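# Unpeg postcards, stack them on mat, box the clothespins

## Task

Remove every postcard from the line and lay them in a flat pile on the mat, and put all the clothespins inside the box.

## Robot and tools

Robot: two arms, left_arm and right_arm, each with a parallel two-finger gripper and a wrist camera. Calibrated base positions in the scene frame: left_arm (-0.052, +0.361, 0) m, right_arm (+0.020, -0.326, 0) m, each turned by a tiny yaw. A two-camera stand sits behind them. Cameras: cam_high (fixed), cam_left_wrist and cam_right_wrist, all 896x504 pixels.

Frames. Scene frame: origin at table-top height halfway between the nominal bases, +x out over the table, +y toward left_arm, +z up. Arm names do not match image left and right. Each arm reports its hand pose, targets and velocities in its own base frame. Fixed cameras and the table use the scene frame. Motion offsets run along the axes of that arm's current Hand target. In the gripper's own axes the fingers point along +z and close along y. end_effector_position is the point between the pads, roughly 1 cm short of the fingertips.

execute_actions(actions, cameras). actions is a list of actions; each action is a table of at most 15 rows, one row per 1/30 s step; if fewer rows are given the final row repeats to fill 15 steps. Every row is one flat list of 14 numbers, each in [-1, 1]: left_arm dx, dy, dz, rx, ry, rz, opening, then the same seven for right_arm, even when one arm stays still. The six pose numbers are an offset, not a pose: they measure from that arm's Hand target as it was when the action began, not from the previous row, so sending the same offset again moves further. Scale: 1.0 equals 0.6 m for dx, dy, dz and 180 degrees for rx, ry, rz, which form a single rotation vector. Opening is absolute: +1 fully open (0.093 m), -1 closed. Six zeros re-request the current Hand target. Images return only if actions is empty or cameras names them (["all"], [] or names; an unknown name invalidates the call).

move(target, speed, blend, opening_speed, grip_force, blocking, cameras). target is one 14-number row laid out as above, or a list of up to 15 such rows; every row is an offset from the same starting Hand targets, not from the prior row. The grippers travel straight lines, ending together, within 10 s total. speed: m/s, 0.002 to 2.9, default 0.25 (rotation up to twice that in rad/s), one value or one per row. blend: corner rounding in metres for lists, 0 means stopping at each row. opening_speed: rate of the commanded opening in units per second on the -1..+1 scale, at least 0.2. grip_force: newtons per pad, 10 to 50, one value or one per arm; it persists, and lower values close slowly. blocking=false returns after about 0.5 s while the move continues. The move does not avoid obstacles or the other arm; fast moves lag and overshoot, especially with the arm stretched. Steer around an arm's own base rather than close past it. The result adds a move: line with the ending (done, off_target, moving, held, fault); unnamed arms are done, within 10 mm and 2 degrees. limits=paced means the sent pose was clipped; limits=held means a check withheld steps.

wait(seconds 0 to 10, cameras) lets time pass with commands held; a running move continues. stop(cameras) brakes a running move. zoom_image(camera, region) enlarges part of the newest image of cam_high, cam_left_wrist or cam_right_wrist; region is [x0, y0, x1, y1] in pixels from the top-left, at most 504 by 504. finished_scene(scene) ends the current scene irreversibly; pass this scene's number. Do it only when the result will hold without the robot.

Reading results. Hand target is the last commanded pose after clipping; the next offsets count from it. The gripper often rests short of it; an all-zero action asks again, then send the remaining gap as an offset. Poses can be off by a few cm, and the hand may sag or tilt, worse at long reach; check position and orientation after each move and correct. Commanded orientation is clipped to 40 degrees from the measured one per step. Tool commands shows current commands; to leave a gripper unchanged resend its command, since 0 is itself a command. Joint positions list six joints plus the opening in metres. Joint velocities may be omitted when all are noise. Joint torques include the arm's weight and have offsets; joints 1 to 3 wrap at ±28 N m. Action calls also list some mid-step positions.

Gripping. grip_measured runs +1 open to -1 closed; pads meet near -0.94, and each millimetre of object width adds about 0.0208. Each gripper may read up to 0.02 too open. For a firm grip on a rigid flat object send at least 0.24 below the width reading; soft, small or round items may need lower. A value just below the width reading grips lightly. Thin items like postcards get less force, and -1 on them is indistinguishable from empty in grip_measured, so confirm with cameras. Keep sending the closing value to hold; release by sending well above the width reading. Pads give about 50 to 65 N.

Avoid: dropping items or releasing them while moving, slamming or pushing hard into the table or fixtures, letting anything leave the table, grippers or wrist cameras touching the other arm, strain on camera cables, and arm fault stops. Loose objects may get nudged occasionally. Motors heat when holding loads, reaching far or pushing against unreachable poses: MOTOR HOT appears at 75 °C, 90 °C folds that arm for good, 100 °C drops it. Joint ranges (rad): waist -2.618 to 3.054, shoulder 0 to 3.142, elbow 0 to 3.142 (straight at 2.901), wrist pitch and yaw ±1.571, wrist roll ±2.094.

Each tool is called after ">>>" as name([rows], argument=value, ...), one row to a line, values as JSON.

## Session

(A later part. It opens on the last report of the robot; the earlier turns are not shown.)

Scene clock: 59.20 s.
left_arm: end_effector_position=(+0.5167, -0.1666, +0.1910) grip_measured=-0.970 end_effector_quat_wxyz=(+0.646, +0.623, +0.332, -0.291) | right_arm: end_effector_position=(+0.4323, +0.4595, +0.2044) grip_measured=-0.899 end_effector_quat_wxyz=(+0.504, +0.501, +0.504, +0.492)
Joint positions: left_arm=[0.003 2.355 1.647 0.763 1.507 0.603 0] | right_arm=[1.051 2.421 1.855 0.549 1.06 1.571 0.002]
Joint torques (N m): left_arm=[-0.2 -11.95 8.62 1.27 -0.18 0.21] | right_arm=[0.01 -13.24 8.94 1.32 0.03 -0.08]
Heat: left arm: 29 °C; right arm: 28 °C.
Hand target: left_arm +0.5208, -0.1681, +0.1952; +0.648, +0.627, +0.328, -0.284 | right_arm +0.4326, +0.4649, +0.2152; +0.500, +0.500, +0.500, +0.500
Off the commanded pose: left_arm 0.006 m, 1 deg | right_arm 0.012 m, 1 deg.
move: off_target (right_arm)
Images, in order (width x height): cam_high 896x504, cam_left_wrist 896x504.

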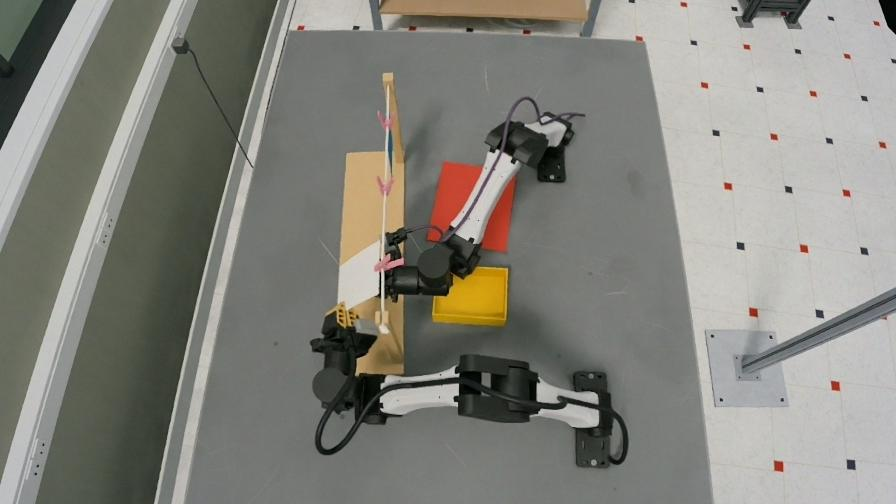

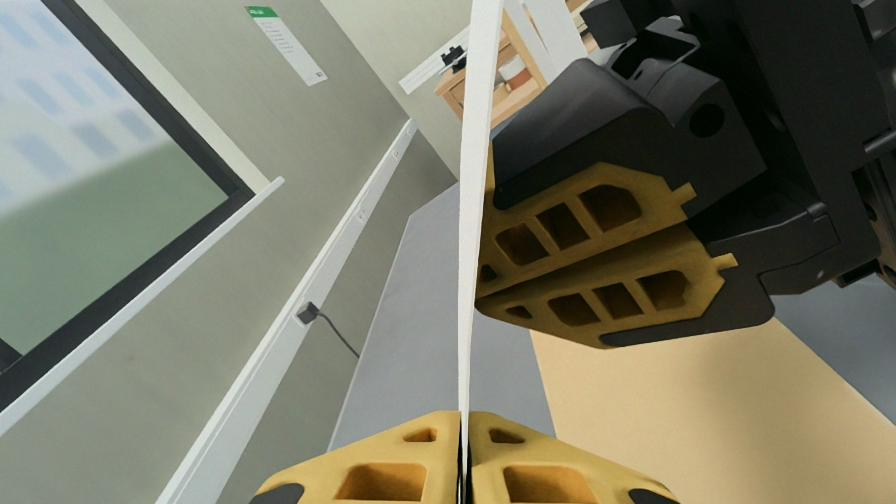

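>>> move([
  [0,0,0,0,0,0,-1, -0.0165,0.0413,-0.221,0,0,0,-0.9],
  [0,0,0,0,0,0,-1, -0.1083,0.2833,-0.2377,-0.3131,0.3617,-0.7568,0.4],
], speed=[0.25,0.6], cameras=["all"])

Scene clock: 66.43 s.
left_arm: end_effector_position=(+0.5168, -0.1666, +0.1893) grip_measured=-0.970 end_effector_quat_wxyz=(+0.645, +0.622, +0.334, -0.292) | right_arm: end_effector_position=(+0.2895, +0.3979, +0.3716) grip_measured=+0.398 end_effector_quat_wxyz=(-0.456, +0.710, -0.536, -0.039)
Joint positions: left_arm=[0.003 2.355 1.647 0.743 1.507 0.618 0] | right_arm=[0.916 1.833 2.202 -0.991 -0.076 -0.893 0.064]
Joint torques (N m): left_arm=[-0.2 -12.16 8.69 1.27 -0.17 0.22] | right_arm=[-0.16 -8.13 8.27 1.77 0 -0.15]
Heat: left arm: 30 °C; right arm: 29 °C.
Hand target: left_arm +0.5208, -0.1681, +0.1952; +0.648, +0.627, +0.328, -0.283 | right_arm +0.2898, +0.4000, +0.3853; -0.472, +0.707, -0.526, -0.037
Off the commanded pose: left_arm 0.007 m, 1 deg | right_arm 0.014 m, 2 deg.
move: off_target (right_arm); target 2's new opening was sent with right_arm's hand 0.014 m and 2 deg from that target

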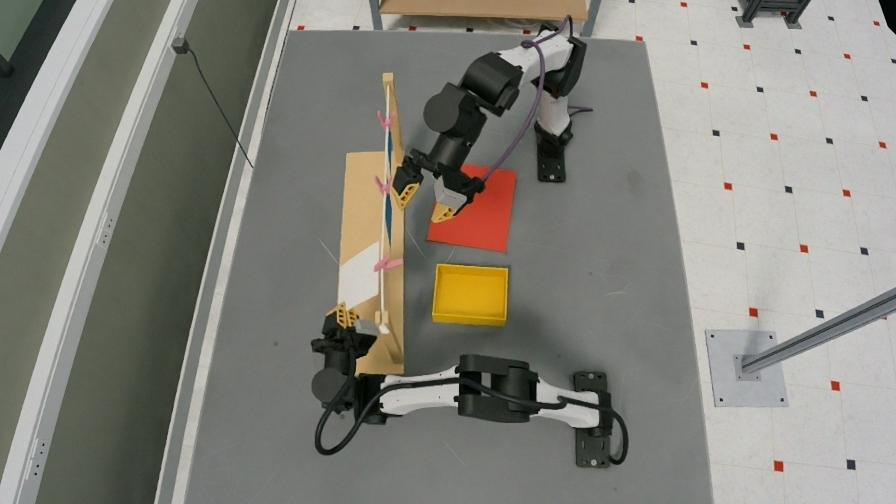

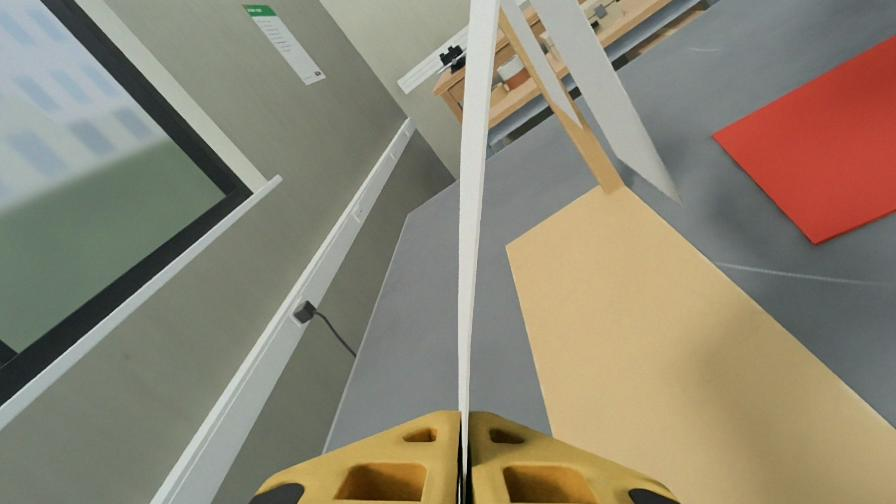

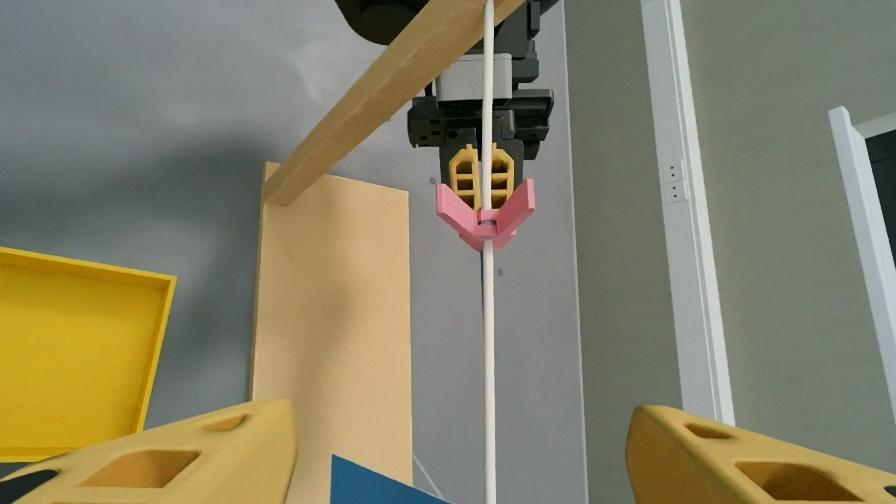

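>>> move(target=[0,0,0,0,0,0,-1, 0.001,-0.021,0.1993,0,0,0,0.4], speed=0.2, cameras=["cam_left_wrist","cam_right_wrist"])

Scene clock: 69.30 s.
left_arm: end_effector_position=(+0.5168, -0.1666, +0.1893) grip_measured=-0.970 end_effector_quat_wxyz=(+0.645, +0.622, +0.334, -0.292) | right_arm: end_effector_position=(+0.3537, +0.4816, +0.3128) grip_measured=+0.398 end_effector_quat_wxyz=(-0.456, +0.710, -0.536, -0.039)
Joint positions: left_arm=[0.003 2.355 1.647 0.743 1.507 0.618 0] | right_arm=[0.916 2.271 2.612 -0.964 -0.076 -0.893 0.064]
Joint torques (N m): left_arm=[-0.21 -12.15 8.7 1.27 -0.17 0.22] | right_arm=[0.14 -11.84 8.24 1.76 0.01 -0.11]
Heat: left arm: 30 °C; right arm: 29 °C.
Hand target: left_arm +0.5208, -0.1681, +0.1952; +0.648, +0.627, +0.328, -0.284 | right_arm +0.3531, +0.4841, +0.3268; -0.472, +0.707, -0.526, -0.037
Off the commanded pose: left_arm 0.007 m, 1 deg | right_arm 0.014 m, 2 deg.
move: off_target (right_arm)
Images, in order (width x height): cam_left_wrist 896x504, cam_right_wrist 896x504.

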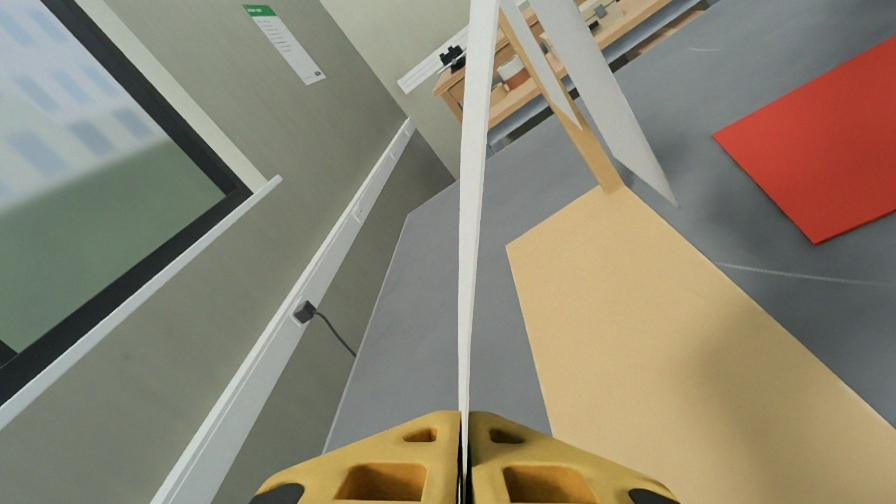

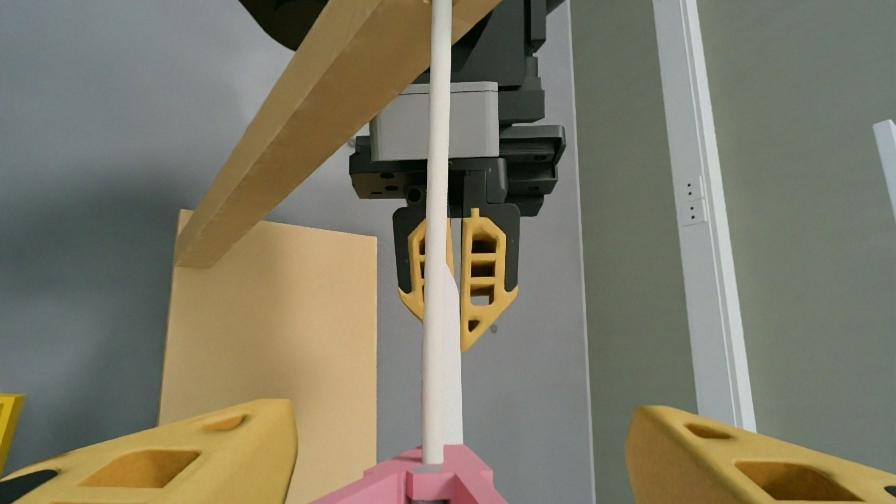

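>>> move([
  [0,0,0,0,0,0,-1, 0.0083,0.0127,0,0,0,0,0.4],
  [0,0,0,0,0,0,-1, 0.0083,0.0127,0,0,0,0,-1],
], speed=0.1, opening_speed=1.5, cameras=["all"])

Scene clock: 72.43 s.
left_arm: end_effector_position=(+0.5168, -0.1666, +0.1891) grip_measured=-0.970 end_effector_quat_wxyz=(+0.645, +0.622, +0.334, -0.293) | right_arm: end_effector_position=(+0.3545, +0.4825, +0.2896) grip_measured=-0.730 end_effector_quat_wxyz=(-0.443, +0.714, -0.541, -0.039)
Joint positions: left_arm=[0.003 2.355 1.647 0.741 1.507 0.62 0] | right_arm=[0.916 2.227 2.455 -0.879 -0.076 -0.893 0.01]
Joint torques (N m): left_arm=[-0.2 -12.16 8.72 1.31 -0.17 0.2] | right_arm=[0.31 -16.05 5.76 1.87 0.03 -0.08]
Heat: left arm: 30 °C; right arm: 30 °C.
Hand target: left_arm +0.5208, -0.1681, +0.1952; +0.648, +0.627, +0.328, -0.284 | right_arm +0.3493, +0.4804, +0.3194; -0.472, +0.707, -0.526, -0.037
Off the commanded pose: left_arm 0.007 m, 1 deg | right_arm 0.030 m, 4 deg.
move: off_target (right_arm); target 2's new opening was sent with right_arm's hand 0.031 m and 4 deg from that target

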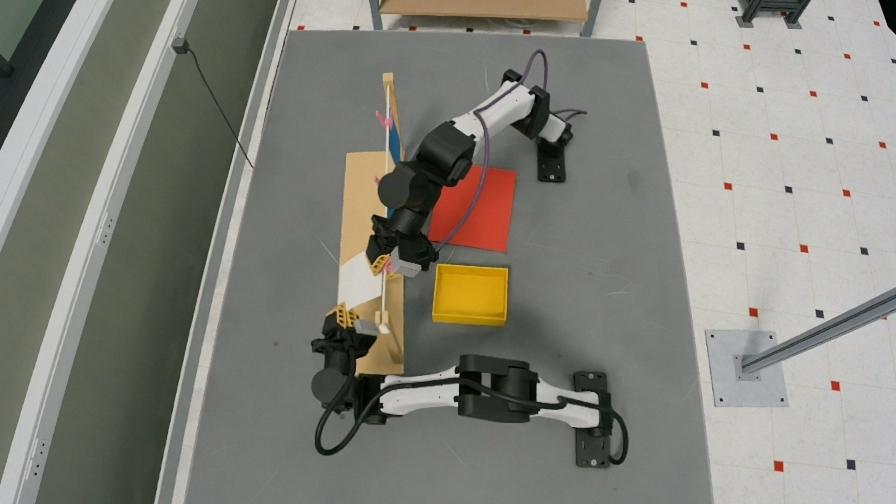

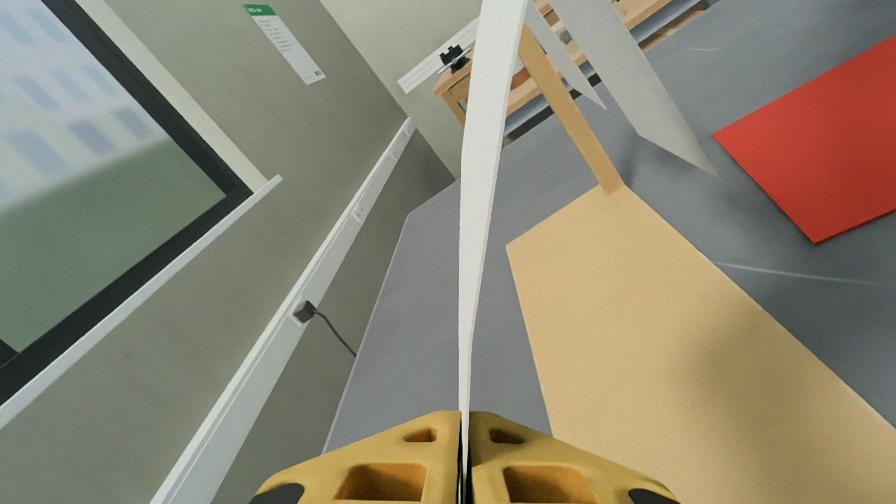

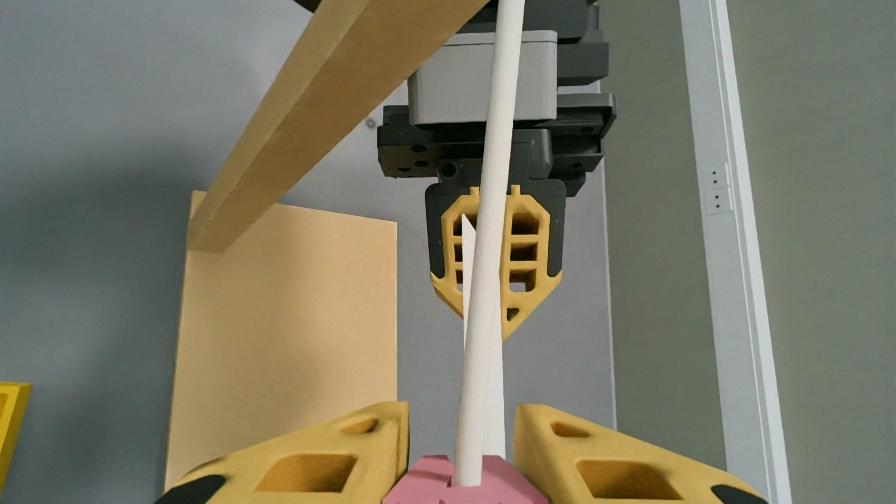

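>>> zoom_image(camera="cam_right_wrist", region=[340, 330, 620, 504])

>>> zoom_image(camera="cam_high", region=[330, 200, 470, 340])

Scaled by 1.800 from the camera's 896x504 image, which has a finer 1280x720 frame.

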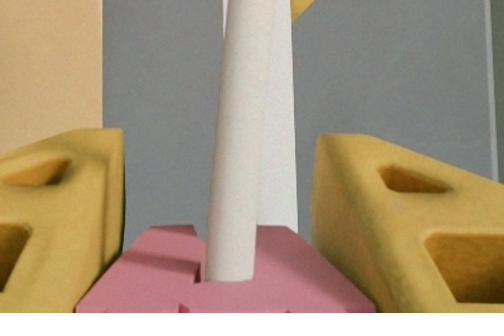

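Scaled by 3.600 from the camera's 896x504 image, which has a finer 1280x720 frame.

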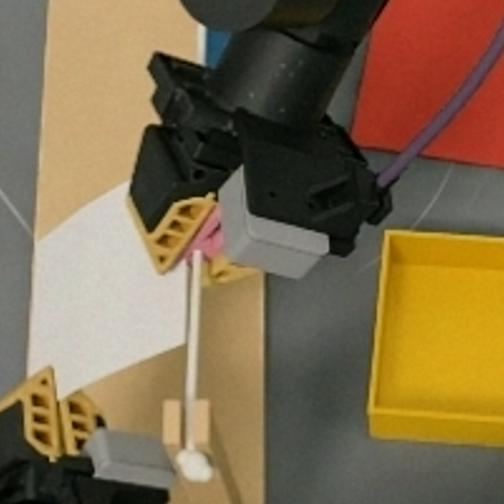

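>>> move(target=[0,0,0,0,0,0,-1, 0,0,0,0,0,0,0.3], opening_speed=2, speed=0.1, cameras=["cam_left_wrist","cam_right_wrist"])

Scene clock: 75.07 s.
left_arm: end_effector_position=(+0.5168, -0.1666, +0.1891) grip_measured=-0.970 end_effector_quat_wxyz=(+0.644, +0.622, +0.334, -0.293) | right_arm: end_effector_position=(+0.3546, +0.4825, +0.2896) grip_measured=+0.298 end_effector_quat_wxyz=(-0.443, +0.714, -0.541, -0.039)
Joint positions: left_arm=[0.003 2.355 1.647 0.74 1.507 0.62 0] | right_arm=[0.916 2.227 2.455 -0.879 -0.075 -0.893 0.06]
Joint torques (N m): left_arm=[-0.23 -12.19 8.72 1.27 -0.17 0.22] | right_arm=[-0.05 -15.99 5.67 1.85 0.03 -0.11]
Heat: left arm: 31 °C; right arm: 31 °C.
Hand target: left_arm +0.5209, -0.1681, +0.1952; +0.648, +0.627, +0.328, -0.284 | right_arm +0.3493, +0.4805, +0.3194; -0.472, +0.707, -0.526, -0.037
Off the commanded pose: left_arm 0.007 m, 1 deg | right_arm 0.030 m, 4 deg.
move: off_target (right_arm)
Images, in order (width x height): cam_left_wrist 896x504, cam_right_wrist 896x504.

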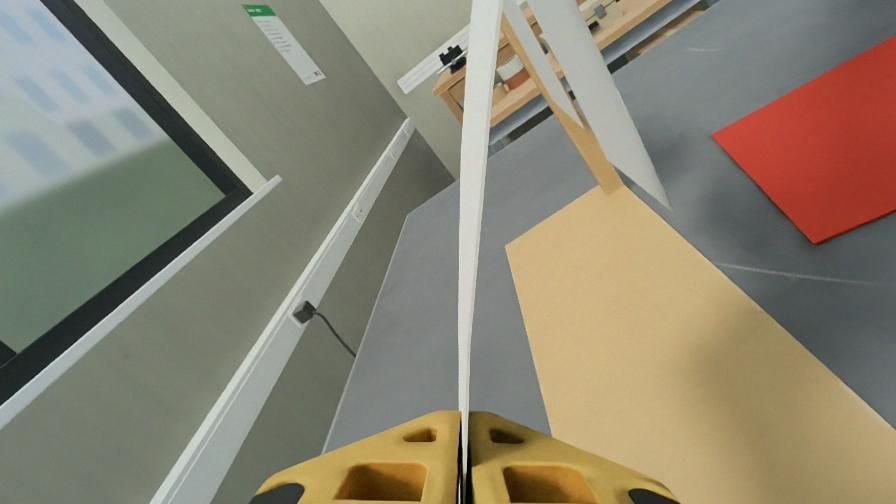

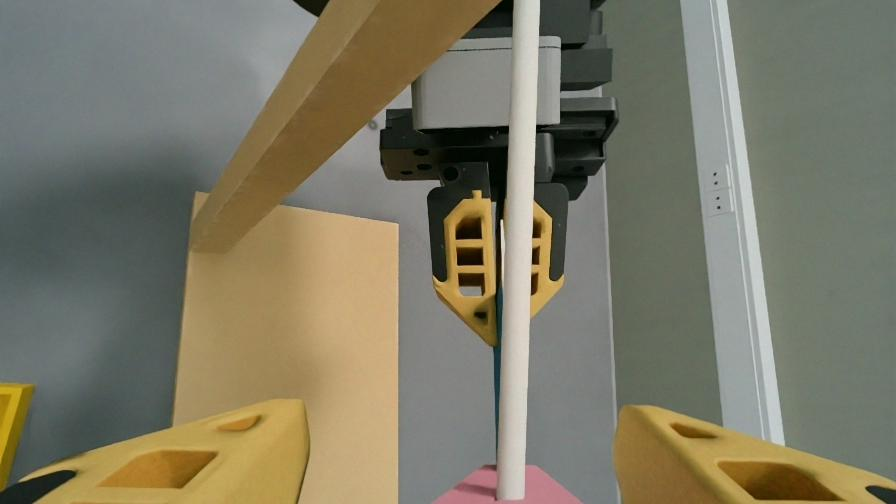

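>>> move(target=[0,0,0,0,0,0,-1, -0.0132,-0.0185,-0.0192,0,0,0,0.3], speed=0.1, cameras=["cam_right_wrist"])

Scene clock: 77.17 s.
left_arm: end_effector_position=(+0.5168, -0.1666, +0.1890) grip_measured=-0.970 end_effector_quat_wxyz=(+0.644, +0.622, +0.335, -0.293) | right_arm: end_effector_position=(+0.3502, +0.4768, +0.3203) grip_measured=+0.298 end_effector_quat_wxyz=(-0.454, +0.710, -0.537, -0.039)
Joint positions: left_arm=[0.003 2.355 1.647 0.739 1.507 0.62 0] | right_arm=[0.916 2.278 2.665 -1.015 -0.075 -0.893 0.06]
Joint torques (N m): left_arm=[-0.21 -12.18 8.72 1.28 -0.16 0.21] | right_arm=[-0.09 -11.93 8.28 1.71 0 -0.08]
Motor temperatures (°C): left_arm=[22 29 31 25 20 20 20] | right_arm=[19 32 28 27 21 21 19]
Heat: left arm: 31 °C; right arm: 32 °C.
Hand target: left_arm +0.5209, -0.1681, +0.1952; +0.648, +0.627, +0.328, -0.284 | right_arm +0.3493, +0.4780, +0.3370; -0.472, +0.707, -0.526, -0.037
Off the commanded pose: left_arm 0.008 m, 1 deg | right_arm 0.017 m, 3 deg.
move: off_target (right_arm)
Images, in order (width x height): cam_right_wrist 896x504.

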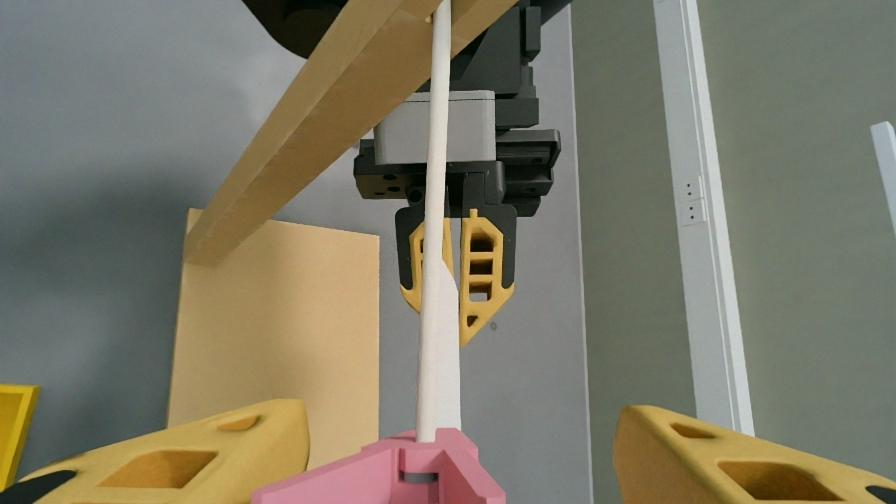

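>>> move(target=[0,0,0,0,0,0,-1, 0.0083,0.0183,0,0,0,0,0.3], speed=0.1, cameras=["cam_right_wrist"])

Scene clock: 78.93 s.
left_arm: end_effector_position=(+0.5168, -0.1666, +0.1890) grip_measured=-0.970 end_effector_quat_wxyz=(+0.644, +0.622, +0.335, -0.293) | right_arm: end_effector_position=(+0.3476, +0.4760, +0.2983) grip_measured=+0.298 end_effector_quat_wxyz=(-0.441, +0.716, -0.540, -0.040)
Joint positions: left_arm=[0.003 2.355 1.647 0.739 1.507 0.62 0] | right_arm=[0.919 2.196 2.444 -0.903 -0.075 -0.893 0.06]
Joint torques (N m): left_arm=[-0.21 -12.19 8.7 1.28 -0.17 0.22] | right_arm=[0.35 -15.77 5.57 1.9 0.07 -0.12]
Heat: left arm: 31 °C; right arm: 32 °C.
Hand target: left_arm +0.5209, -0.1681, +0.1952; +0.648, +0.627, +0.328, -0.284 | right_arm +0.3430, +0.4744, +0.3275; -0.472, +0.707, -0.526, -0.037
Off the commanded pose: left_arm 0.008 m, 1 deg | right_arm 0.030 m, 4 deg.
move: off_target (right_arm)
Images, in order (width x height): cam_right_wrist 896x504.

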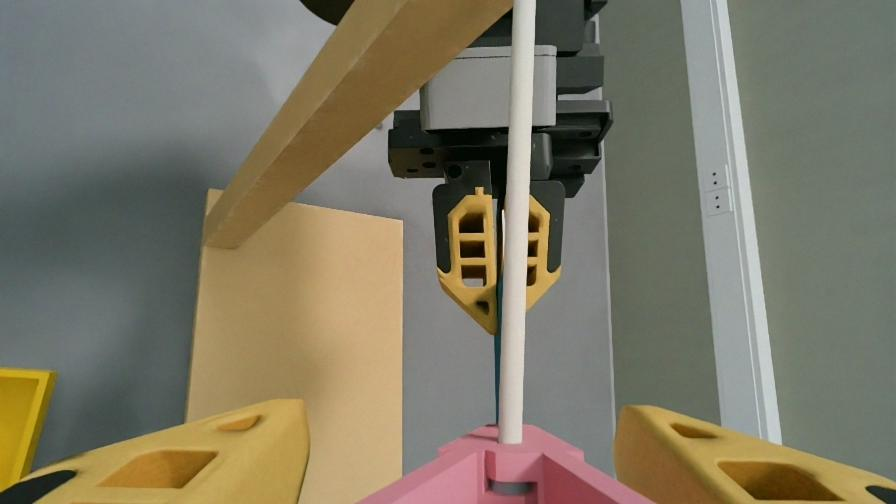

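>>> move(target=[0,0,0,0,0,0,-1, -0.0052,-0.009,-0.0028,0,0,0,0.3], speed=0.1, cameras=["cam_right_wrist"])

Scene clock: 80.57 s.
left_arm: end_effector_position=(+0.5168, -0.1666, +0.1890) grip_measured=-0.970 end_effector_quat_wxyz=(+0.644, +0.622, +0.335, -0.293) | right_arm: end_effector_position=(+0.3452, +0.4729, +0.3196) grip_measured=+0.298 end_effector_quat_wxyz=(-0.456, +0.710, -0.535, -0.039)
Joint positions: left_arm=[0.003 2.355 1.647 0.739 1.507 0.62 0] | right_arm=[0.919 2.196 2.512 -0.938 -0.075 -0.893 0.06]
Joint torques (N m): left_arm=[-0.2 -12.21 8.73 1.28 -0.17 0.22] | right_arm=[0.08 -11.17 8.38 1.74 0.09 -0.1]
Heat: left arm: 31 °C; right arm: 32 °C.
Hand target: left_arm +0.5209, -0.1681, +0.1952; +0.648, +0.627, +0.328, -0.284 | right_arm +0.3451, +0.4755, +0.3336; -0.472, +0.707, -0.526, -0.037
Off the commanded pose: left_arm 0.008 m, 1 deg | right_arm 0.014 m, 2 deg.
move: off_target (right_arm)
Images, in order (width x height): cam_right_wrist 896x504.

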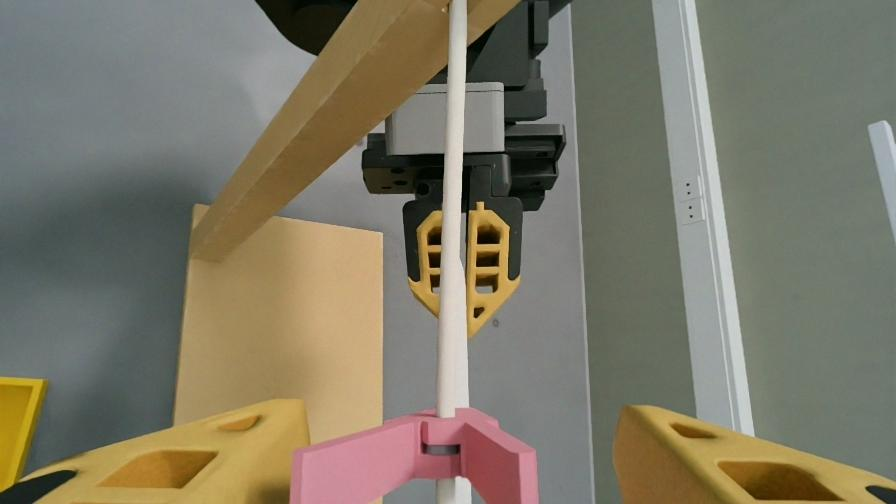

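>>> move(target=[0,0,0,0,0,0,-1, -0.0074,0.013,-0.0074,0,0,0,0.3], speed=0.1, cameras=["cam_right_wrist"])

Scene clock: 81.93 s.
left_arm: end_effector_position=(+0.5168, -0.1666, +0.1890) grip_measured=-0.970 end_effector_quat_wxyz=(+0.644, +0.622, +0.335, -0.293) | right_arm: end_effector_position=(+0.3384, +0.4789, +0.3057) grip_measured=+0.298 end_effector_quat_wxyz=(-0.443, +0.719, -0.535, -0.039)
Joint positions: left_arm=[0.003 2.355 1.647 0.739 1.507 0.62 0] | right_arm=[0.937 2.196 2.474 -0.929 -0.066 -0.893 0.06]
Joint torques (N m): left_arm=[-0.18 -12.16 8.7 1.28 -0.16 0.22] | right_arm=[-0.1 -15.87 4.86 1.9 0.11 -0.02]
Heat: left arm: 31 °C; right arm: 33 °C.
Hand target: left_arm +0.5209, -0.1681, +0.1952; +0.648, +0.627, +0.328, -0.284 | right_arm +0.3351, +0.4754, +0.3335; -0.472, +0.707, -0.526, -0.037
Off the commanded pose: left_arm 0.008 m, 1 deg | right_arm 0.028 m, 4 deg.
move: off_target (right_arm)
Images, in order (width x height): cam_right_wrist 896x504.

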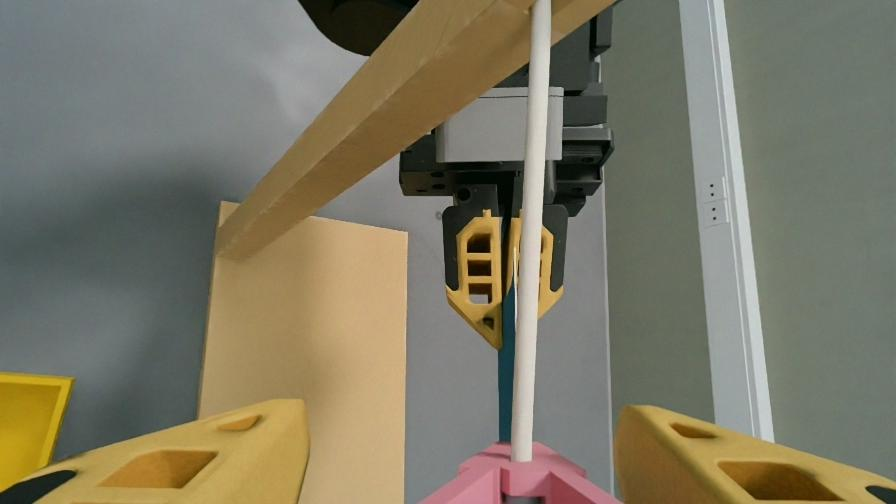

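>>> move([
  [0,0,0,0,0,0,-1, -0.0095,-0.0265,-0.0165,0,0,0,0.3],
  [0,0,0,0,0,0,-1, 0.001,-0.0143,-0.006,0,0,0,0.3],
], speed=0.1, cameras=["cam_right_wrist"])

Scene clock: 84.70 s.
left_arm: end_effector_position=(+0.5168, -0.1666, +0.1890) grip_measured=-0.970 end_effector_quat_wxyz=(+0.644, +0.622, +0.335, -0.293) | right_arm: end_effector_position=(+0.3406, +0.4777, +0.3137) grip_measured=+0.298 end_effector_quat_wxyz=(-0.443, +0.717, -0.536, -0.038)
Joint positions: left_arm=[0.003 2.355 1.647 0.739 1.507 0.62 0] | right_arm=[0.933 2.241 2.589 -0.998 -0.066 -0.893 0.06]
Joint torques (N m): left_arm=[-0.2 -12.19 8.72 1.28 -0.17 0.22] | right_arm=[-0.58 -15.45 5.08 1.96 -0.02 -0.08]
Heat: left arm: 31 °C; right arm: 33 °C.
Hand target: left_arm +0.5209, -0.1681, +0.1952; +0.648, +0.627, +0.328, -0.284 | right_arm +0.3404, +0.4725, +0.3405; -0.472, +0.707, -0.526, -0.037
Off the commanded pose: left_arm 0.008 m, 1 deg | right_arm 0.027 m, 4 deg.
elbow stopped short (right arm): the move would have taken joint 3 (elbow) straighter than the controller allows.
move: off_target (right_arm)
Images, in order (width x height): cam_right_wrist 896x504.

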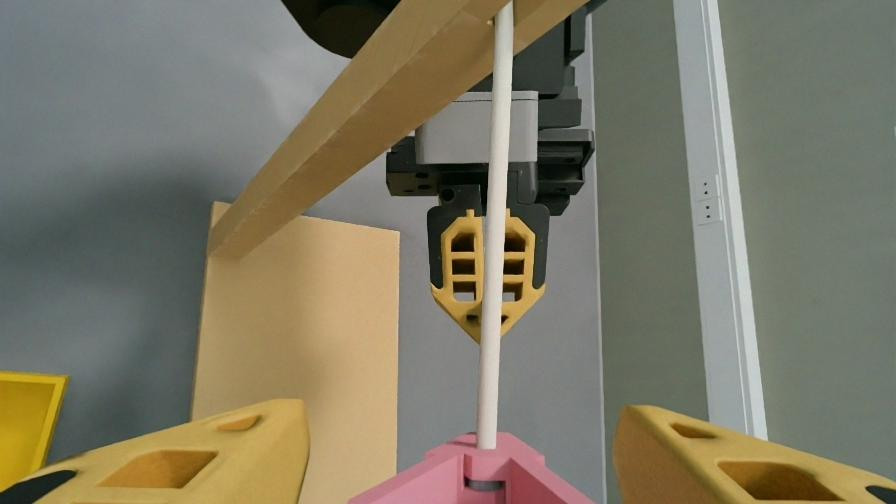

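>>> move(target=[0,0,0,0,0,0,-1, 0,0,0,0,0,0,-1], speed=0.1, opening_speed=1.2, cameras=["cam_right_wrist","cam_left_wrist"])

Scene clock: 86.27 s.
left_arm: end_effector_position=(+0.5168, -0.1666, +0.1890) grip_measured=-0.970 end_effector_quat_wxyz=(+0.644, +0.622, +0.335, -0.293) | right_arm: end_effector_position=(+0.3409, +0.4781, +0.3144) grip_measured=-0.667 end_effector_quat_wxyz=(-0.445, +0.717, -0.536, -0.038)
Joint positions: left_arm=[0.003 2.355 1.647 0.739 1.507 0.62 0] | right_arm=[0.933 2.241 2.589 -0.994 -0.066 -0.893 0.013]
Joint torques (N m): left_arm=[-0.2 -12.19 8.72 1.28 -0.17 0.21] | right_arm=[-0.7 -15.69 5.08 1.9 -0.07 -0.12]
Heat: left arm: 31 °C; right arm: 34 °C.
Hand target: left_arm +0.5209, -0.1681, +0.1952; +0.648, +0.627, +0.328, -0.284 | right_arm +0.3404, +0.4725, +0.3406; -0.472, +0.707, -0.526, -0.037
Off the commanded pose: left_arm 0.008 m, 1 deg | right_arm 0.027 m, 4 deg.
move: off_target (right_arm)
Images, in order (width x height): cam_left_wrist 896x504, cam_right_wrist 896x504.

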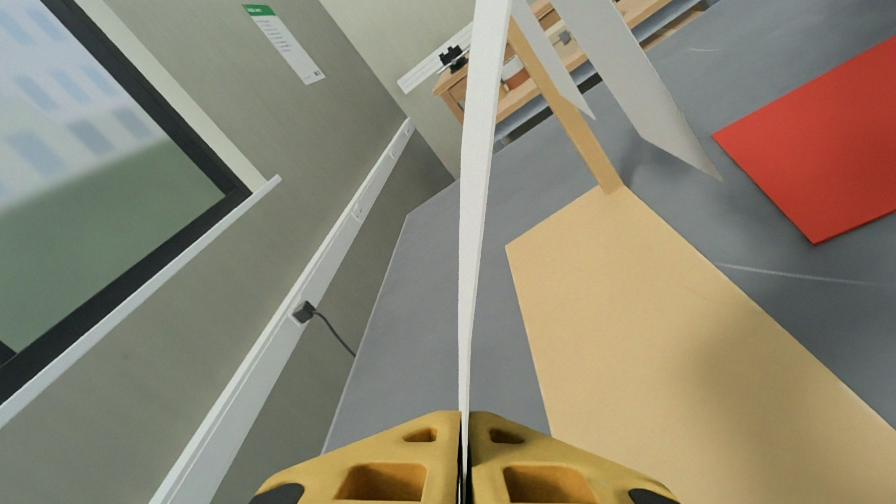

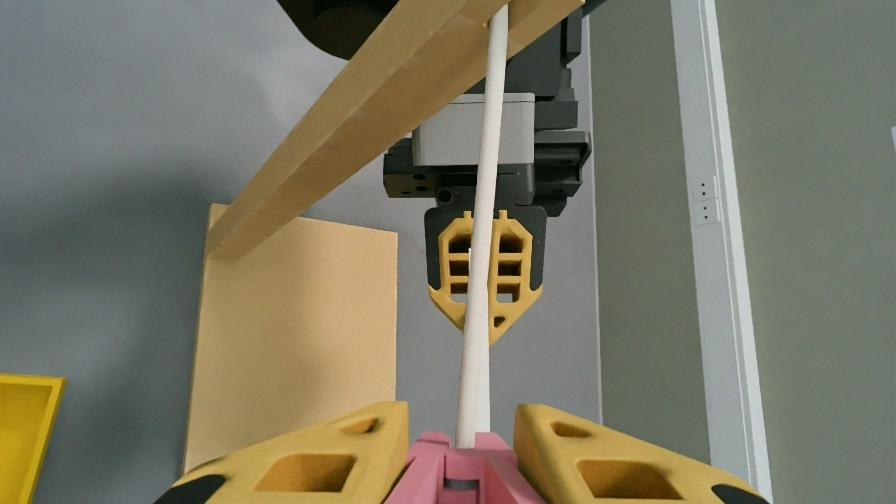

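>>> move(target=[0,0,0,0,0,0,-1, -0.013,0.0007,-0.1547,0,0,0,-1], speed=0.1, cameras=["all"])

Scene clock: 88.67 s.
left_arm: end_effector_position=(+0.5168, -0.1666, +0.1890) grip_measured=-0.970 end_effector_quat_wxyz=(+0.644, +0.622, +0.335, -0.293) | right_arm: end_effector_position=(+0.2982, +0.4205, +0.3789) grip_measured=-0.685 end_effector_quat_wxyz=(-0.455, +0.713, -0.532, -0.038)
Joint positions: left_arm=[0.003 2.355 1.647 0.739 1.507 0.62 0] | right_arm=[0.933 1.998 2.478 -1.104 -0.066 -0.893 0.012]
Joint torques (N m): left_arm=[-0.18 -12.19 8.73 1.28 -0.16 0.22] | right_arm=[-0.85 -12.78 4.44 1.77 -0.01 -0.07]
Heat: left arm: 32 °C; right arm: 34 °C.
Hand target: left_arm +0.5209, -0.1681, +0.1952; +0.648, +0.627, +0.328, -0.283 | right_arm +0.2953, +0.4125, +0.3956; -0.472, +0.707, -0.526, -0.037
Off the commanded pose: left_arm 0.008 m, 1 deg | right_arm 0.019 m, 2 deg.
move: off_target (right_arm)

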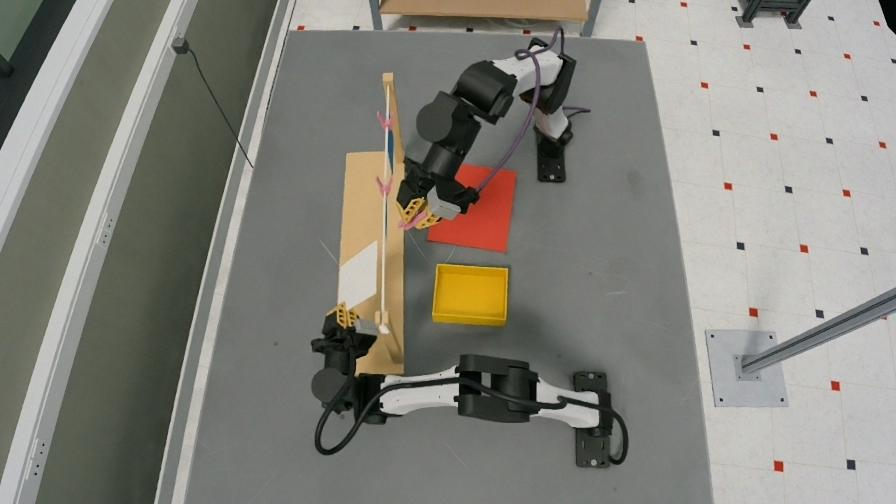

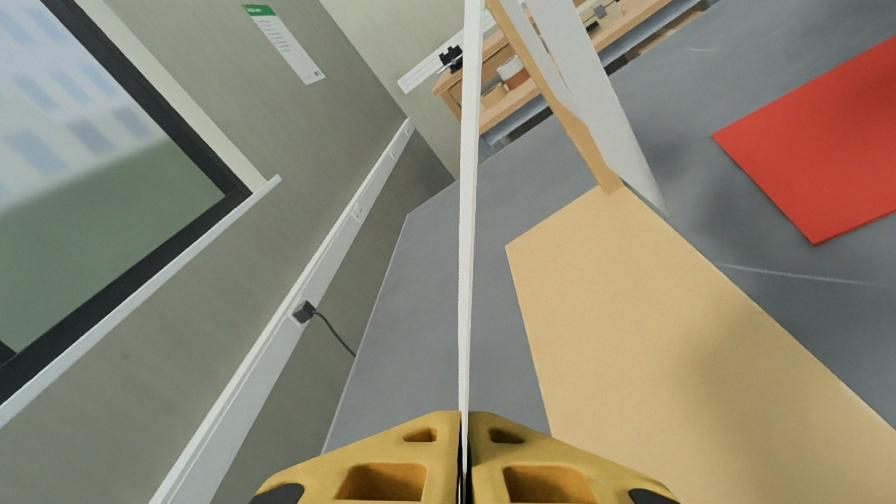

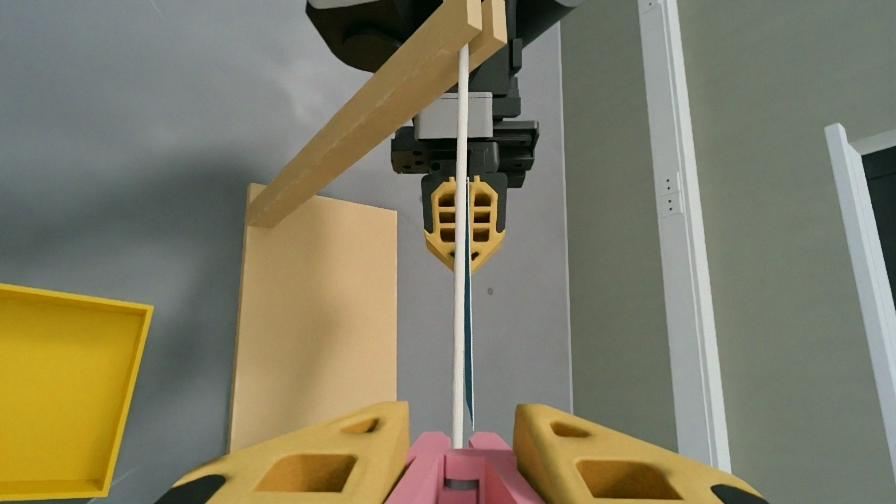

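>>> move([
  [-0.0165,0.0328,-0.004,0,0,0,-1, 0.0877,0.3082,0.0943,0,0,0,-1],
  [-0.2248,0.1998,-0.0043,0,0,0,-1, 0.1978,0.4342,0.205,0,0,0,-1],
  [-0.3967,-0.0152,-0.1322,0.1651,0.0546,0.2839,-1, 0.1978,0.4342,0.205,0,0,0,-1],
], speed=[0.35,0.3,0.35], blend=[0.015,0.03,0], cameras=["all"])

Scene clock: 97.00 s.
left_arm: end_effector_position=(+0.3668, -0.1000, +0.3704) grip_measured=-0.970 end_effector_quat_wxyz=(+0.705, +0.703, +0.072, +0.066) | right_arm: end_effector_position=(+0.1994, +0.4113, +0.0953) grip_measured=-0.685 end_effector_quat_wxyz=(-0.460, +0.716, -0.525, -0.033)
Joint positions: left_arm=[0.193 1.584 1.193 0.817 1.567 1.136 0] | right_arm=[1.167 1.688 0.856 0.214 0.129 -0.776 0.012]
Joint torques (N m): left_arm=[0.44 -8.81 5.56 1.3 -0.32 0.33] | right_arm=[-0.08 -7.06 4.96 2.02 0.2 0.07]
Heat: left arm: 32 °C; right arm: 34 °C.
Hand target: left_arm +0.3597, -0.0998, +0.3753; +0.500, +0.866, +0.000, +0.001 | right_arm +0.2003, +0.4149, +0.0991; -0.472, +0.707, -0.526, -0.037
Off the commanded pose: left_arm 0.009 m, 32 deg | right_arm 0.005 m, 2 deg.
joint sent to its limit (left arm) — joint 5 (wrist yaw), upper limit. The joint targets are off in orientation, not in position.
move: off_target (left_arm)

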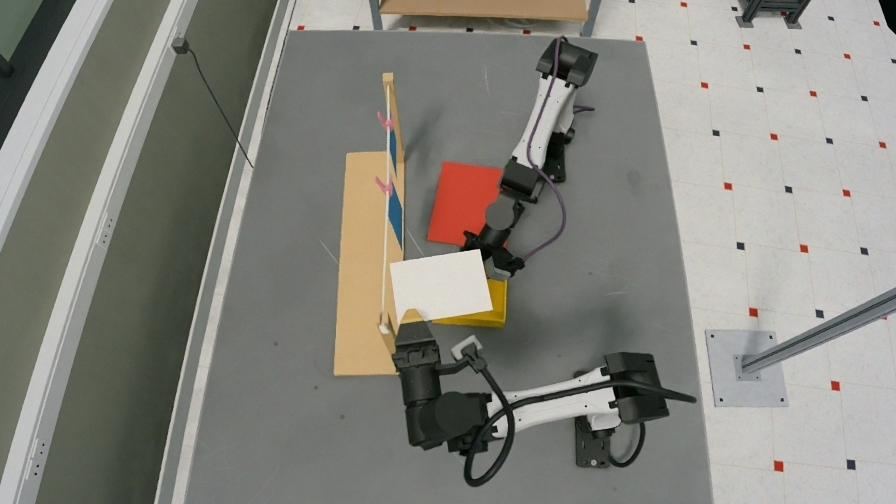

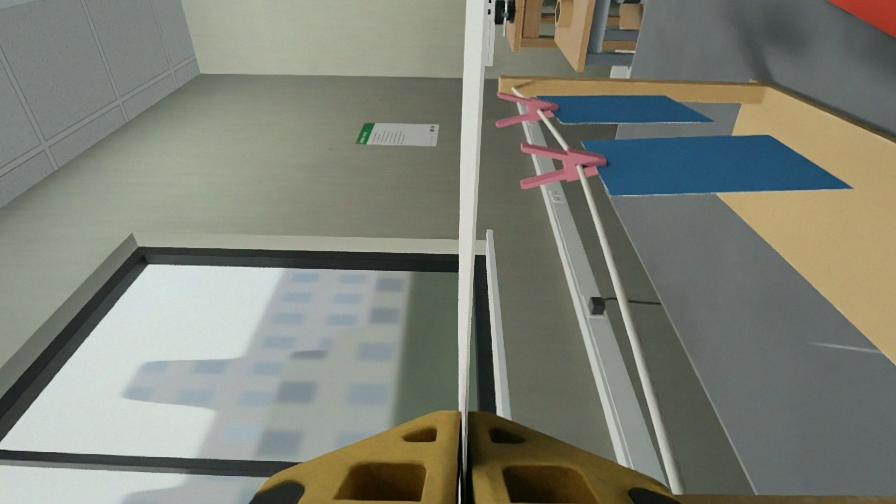

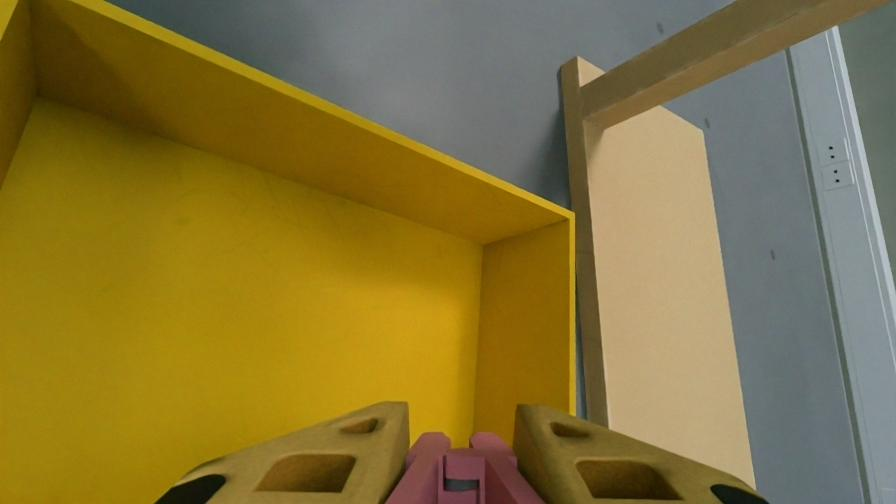

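>>> move([
  [0,0,0,0,0,0,-1, 0.0227,0.0433,0.0345,0,0,0,-1],
  [0,0,0,0,0,0,-1, 0.0227,0.0433,0.0345,0,0,0,0.1],
  [0,0,0,0,0,0,-1, 0.0227,0.0433,-0.1655,0,0,0,0.1],
  [0,0,0,0,0,0,-1, 0.4028,-0.275,-0.6948,0.1775,0.203,0.178,0.1],
], speed=[0.15,0.2,0.3,0.5], blend=[0,0,0.03,0], cameras=["all"])

Scene clock: 102.67 s.
left_arm: end_effector_position=(+0.3668, -0.1000, +0.3704) grip_measured=-0.970 end_effector_quat_wxyz=(+0.705, +0.703, +0.072, +0.066) | right_arm: end_effector_position=(+0.2482, -0.0512, +0.2848) grip_measured=+0.098 end_effector_quat_wxyz=(+0.416, -0.356, +0.815, -0.189)
Joint positions: left_arm=[0.193 1.584 1.193 0.817 1.567 1.136 0] | right_arm=[-0.416 0.828 1.085 -0.918 -0.323 -1.08 0.05]
Joint torques (N m): left_arm=[0.38 -8.72 5.64 1.32 -0.32 0.29] | right_arm=[-0.73 -0.21 8.72 1.63 -0.29 -0.07]
Heat: left arm: 32 °C; right arm: 32 °C.
Hand target: left_arm +0.3599, -0.1001, +0.3753; +0.702, +0.705, +0.053, +0.086 (not the last commanded pose) | right_arm +0.2508, -0.0504, +0.3001; +0.431, -0.362, +0.803, -0.198
Off the commanded pose: left_arm 0.009 m, 32 deg | right_arm 0.015 m, 3 deg.
joint sent to its limit (left arm) — joint 5 (wrist yaw), upper limit.
move: off_target (left_arm, right_arm); target 2's new opening was sent with right_arm's hand 0.012 m and 2 deg from that target

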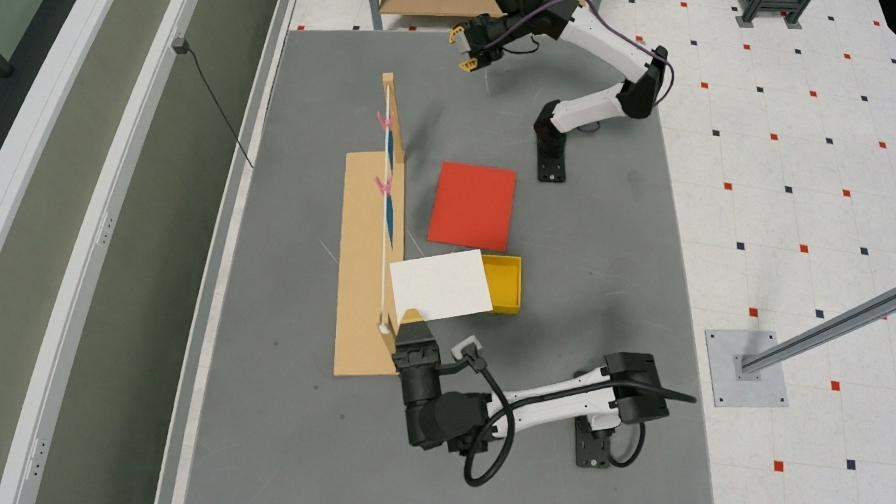

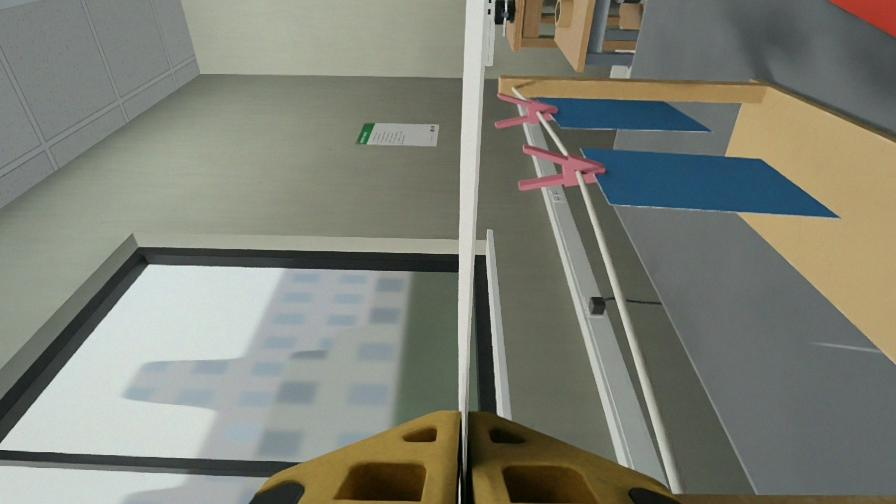

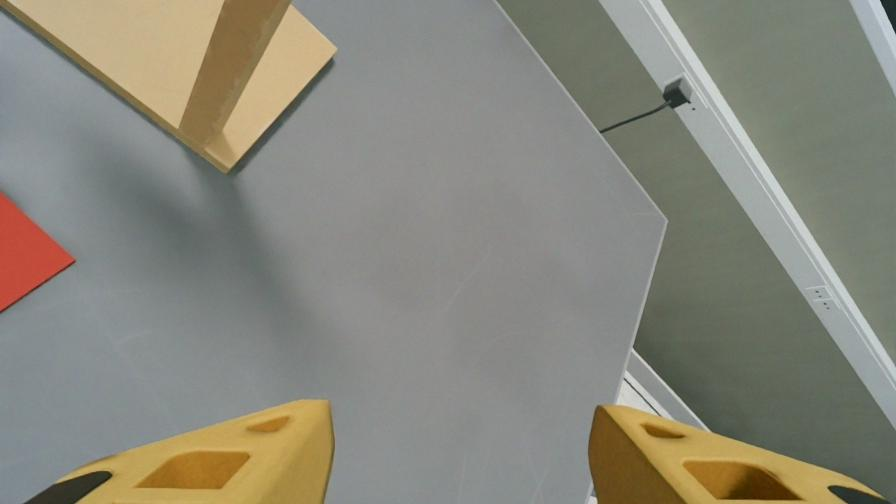

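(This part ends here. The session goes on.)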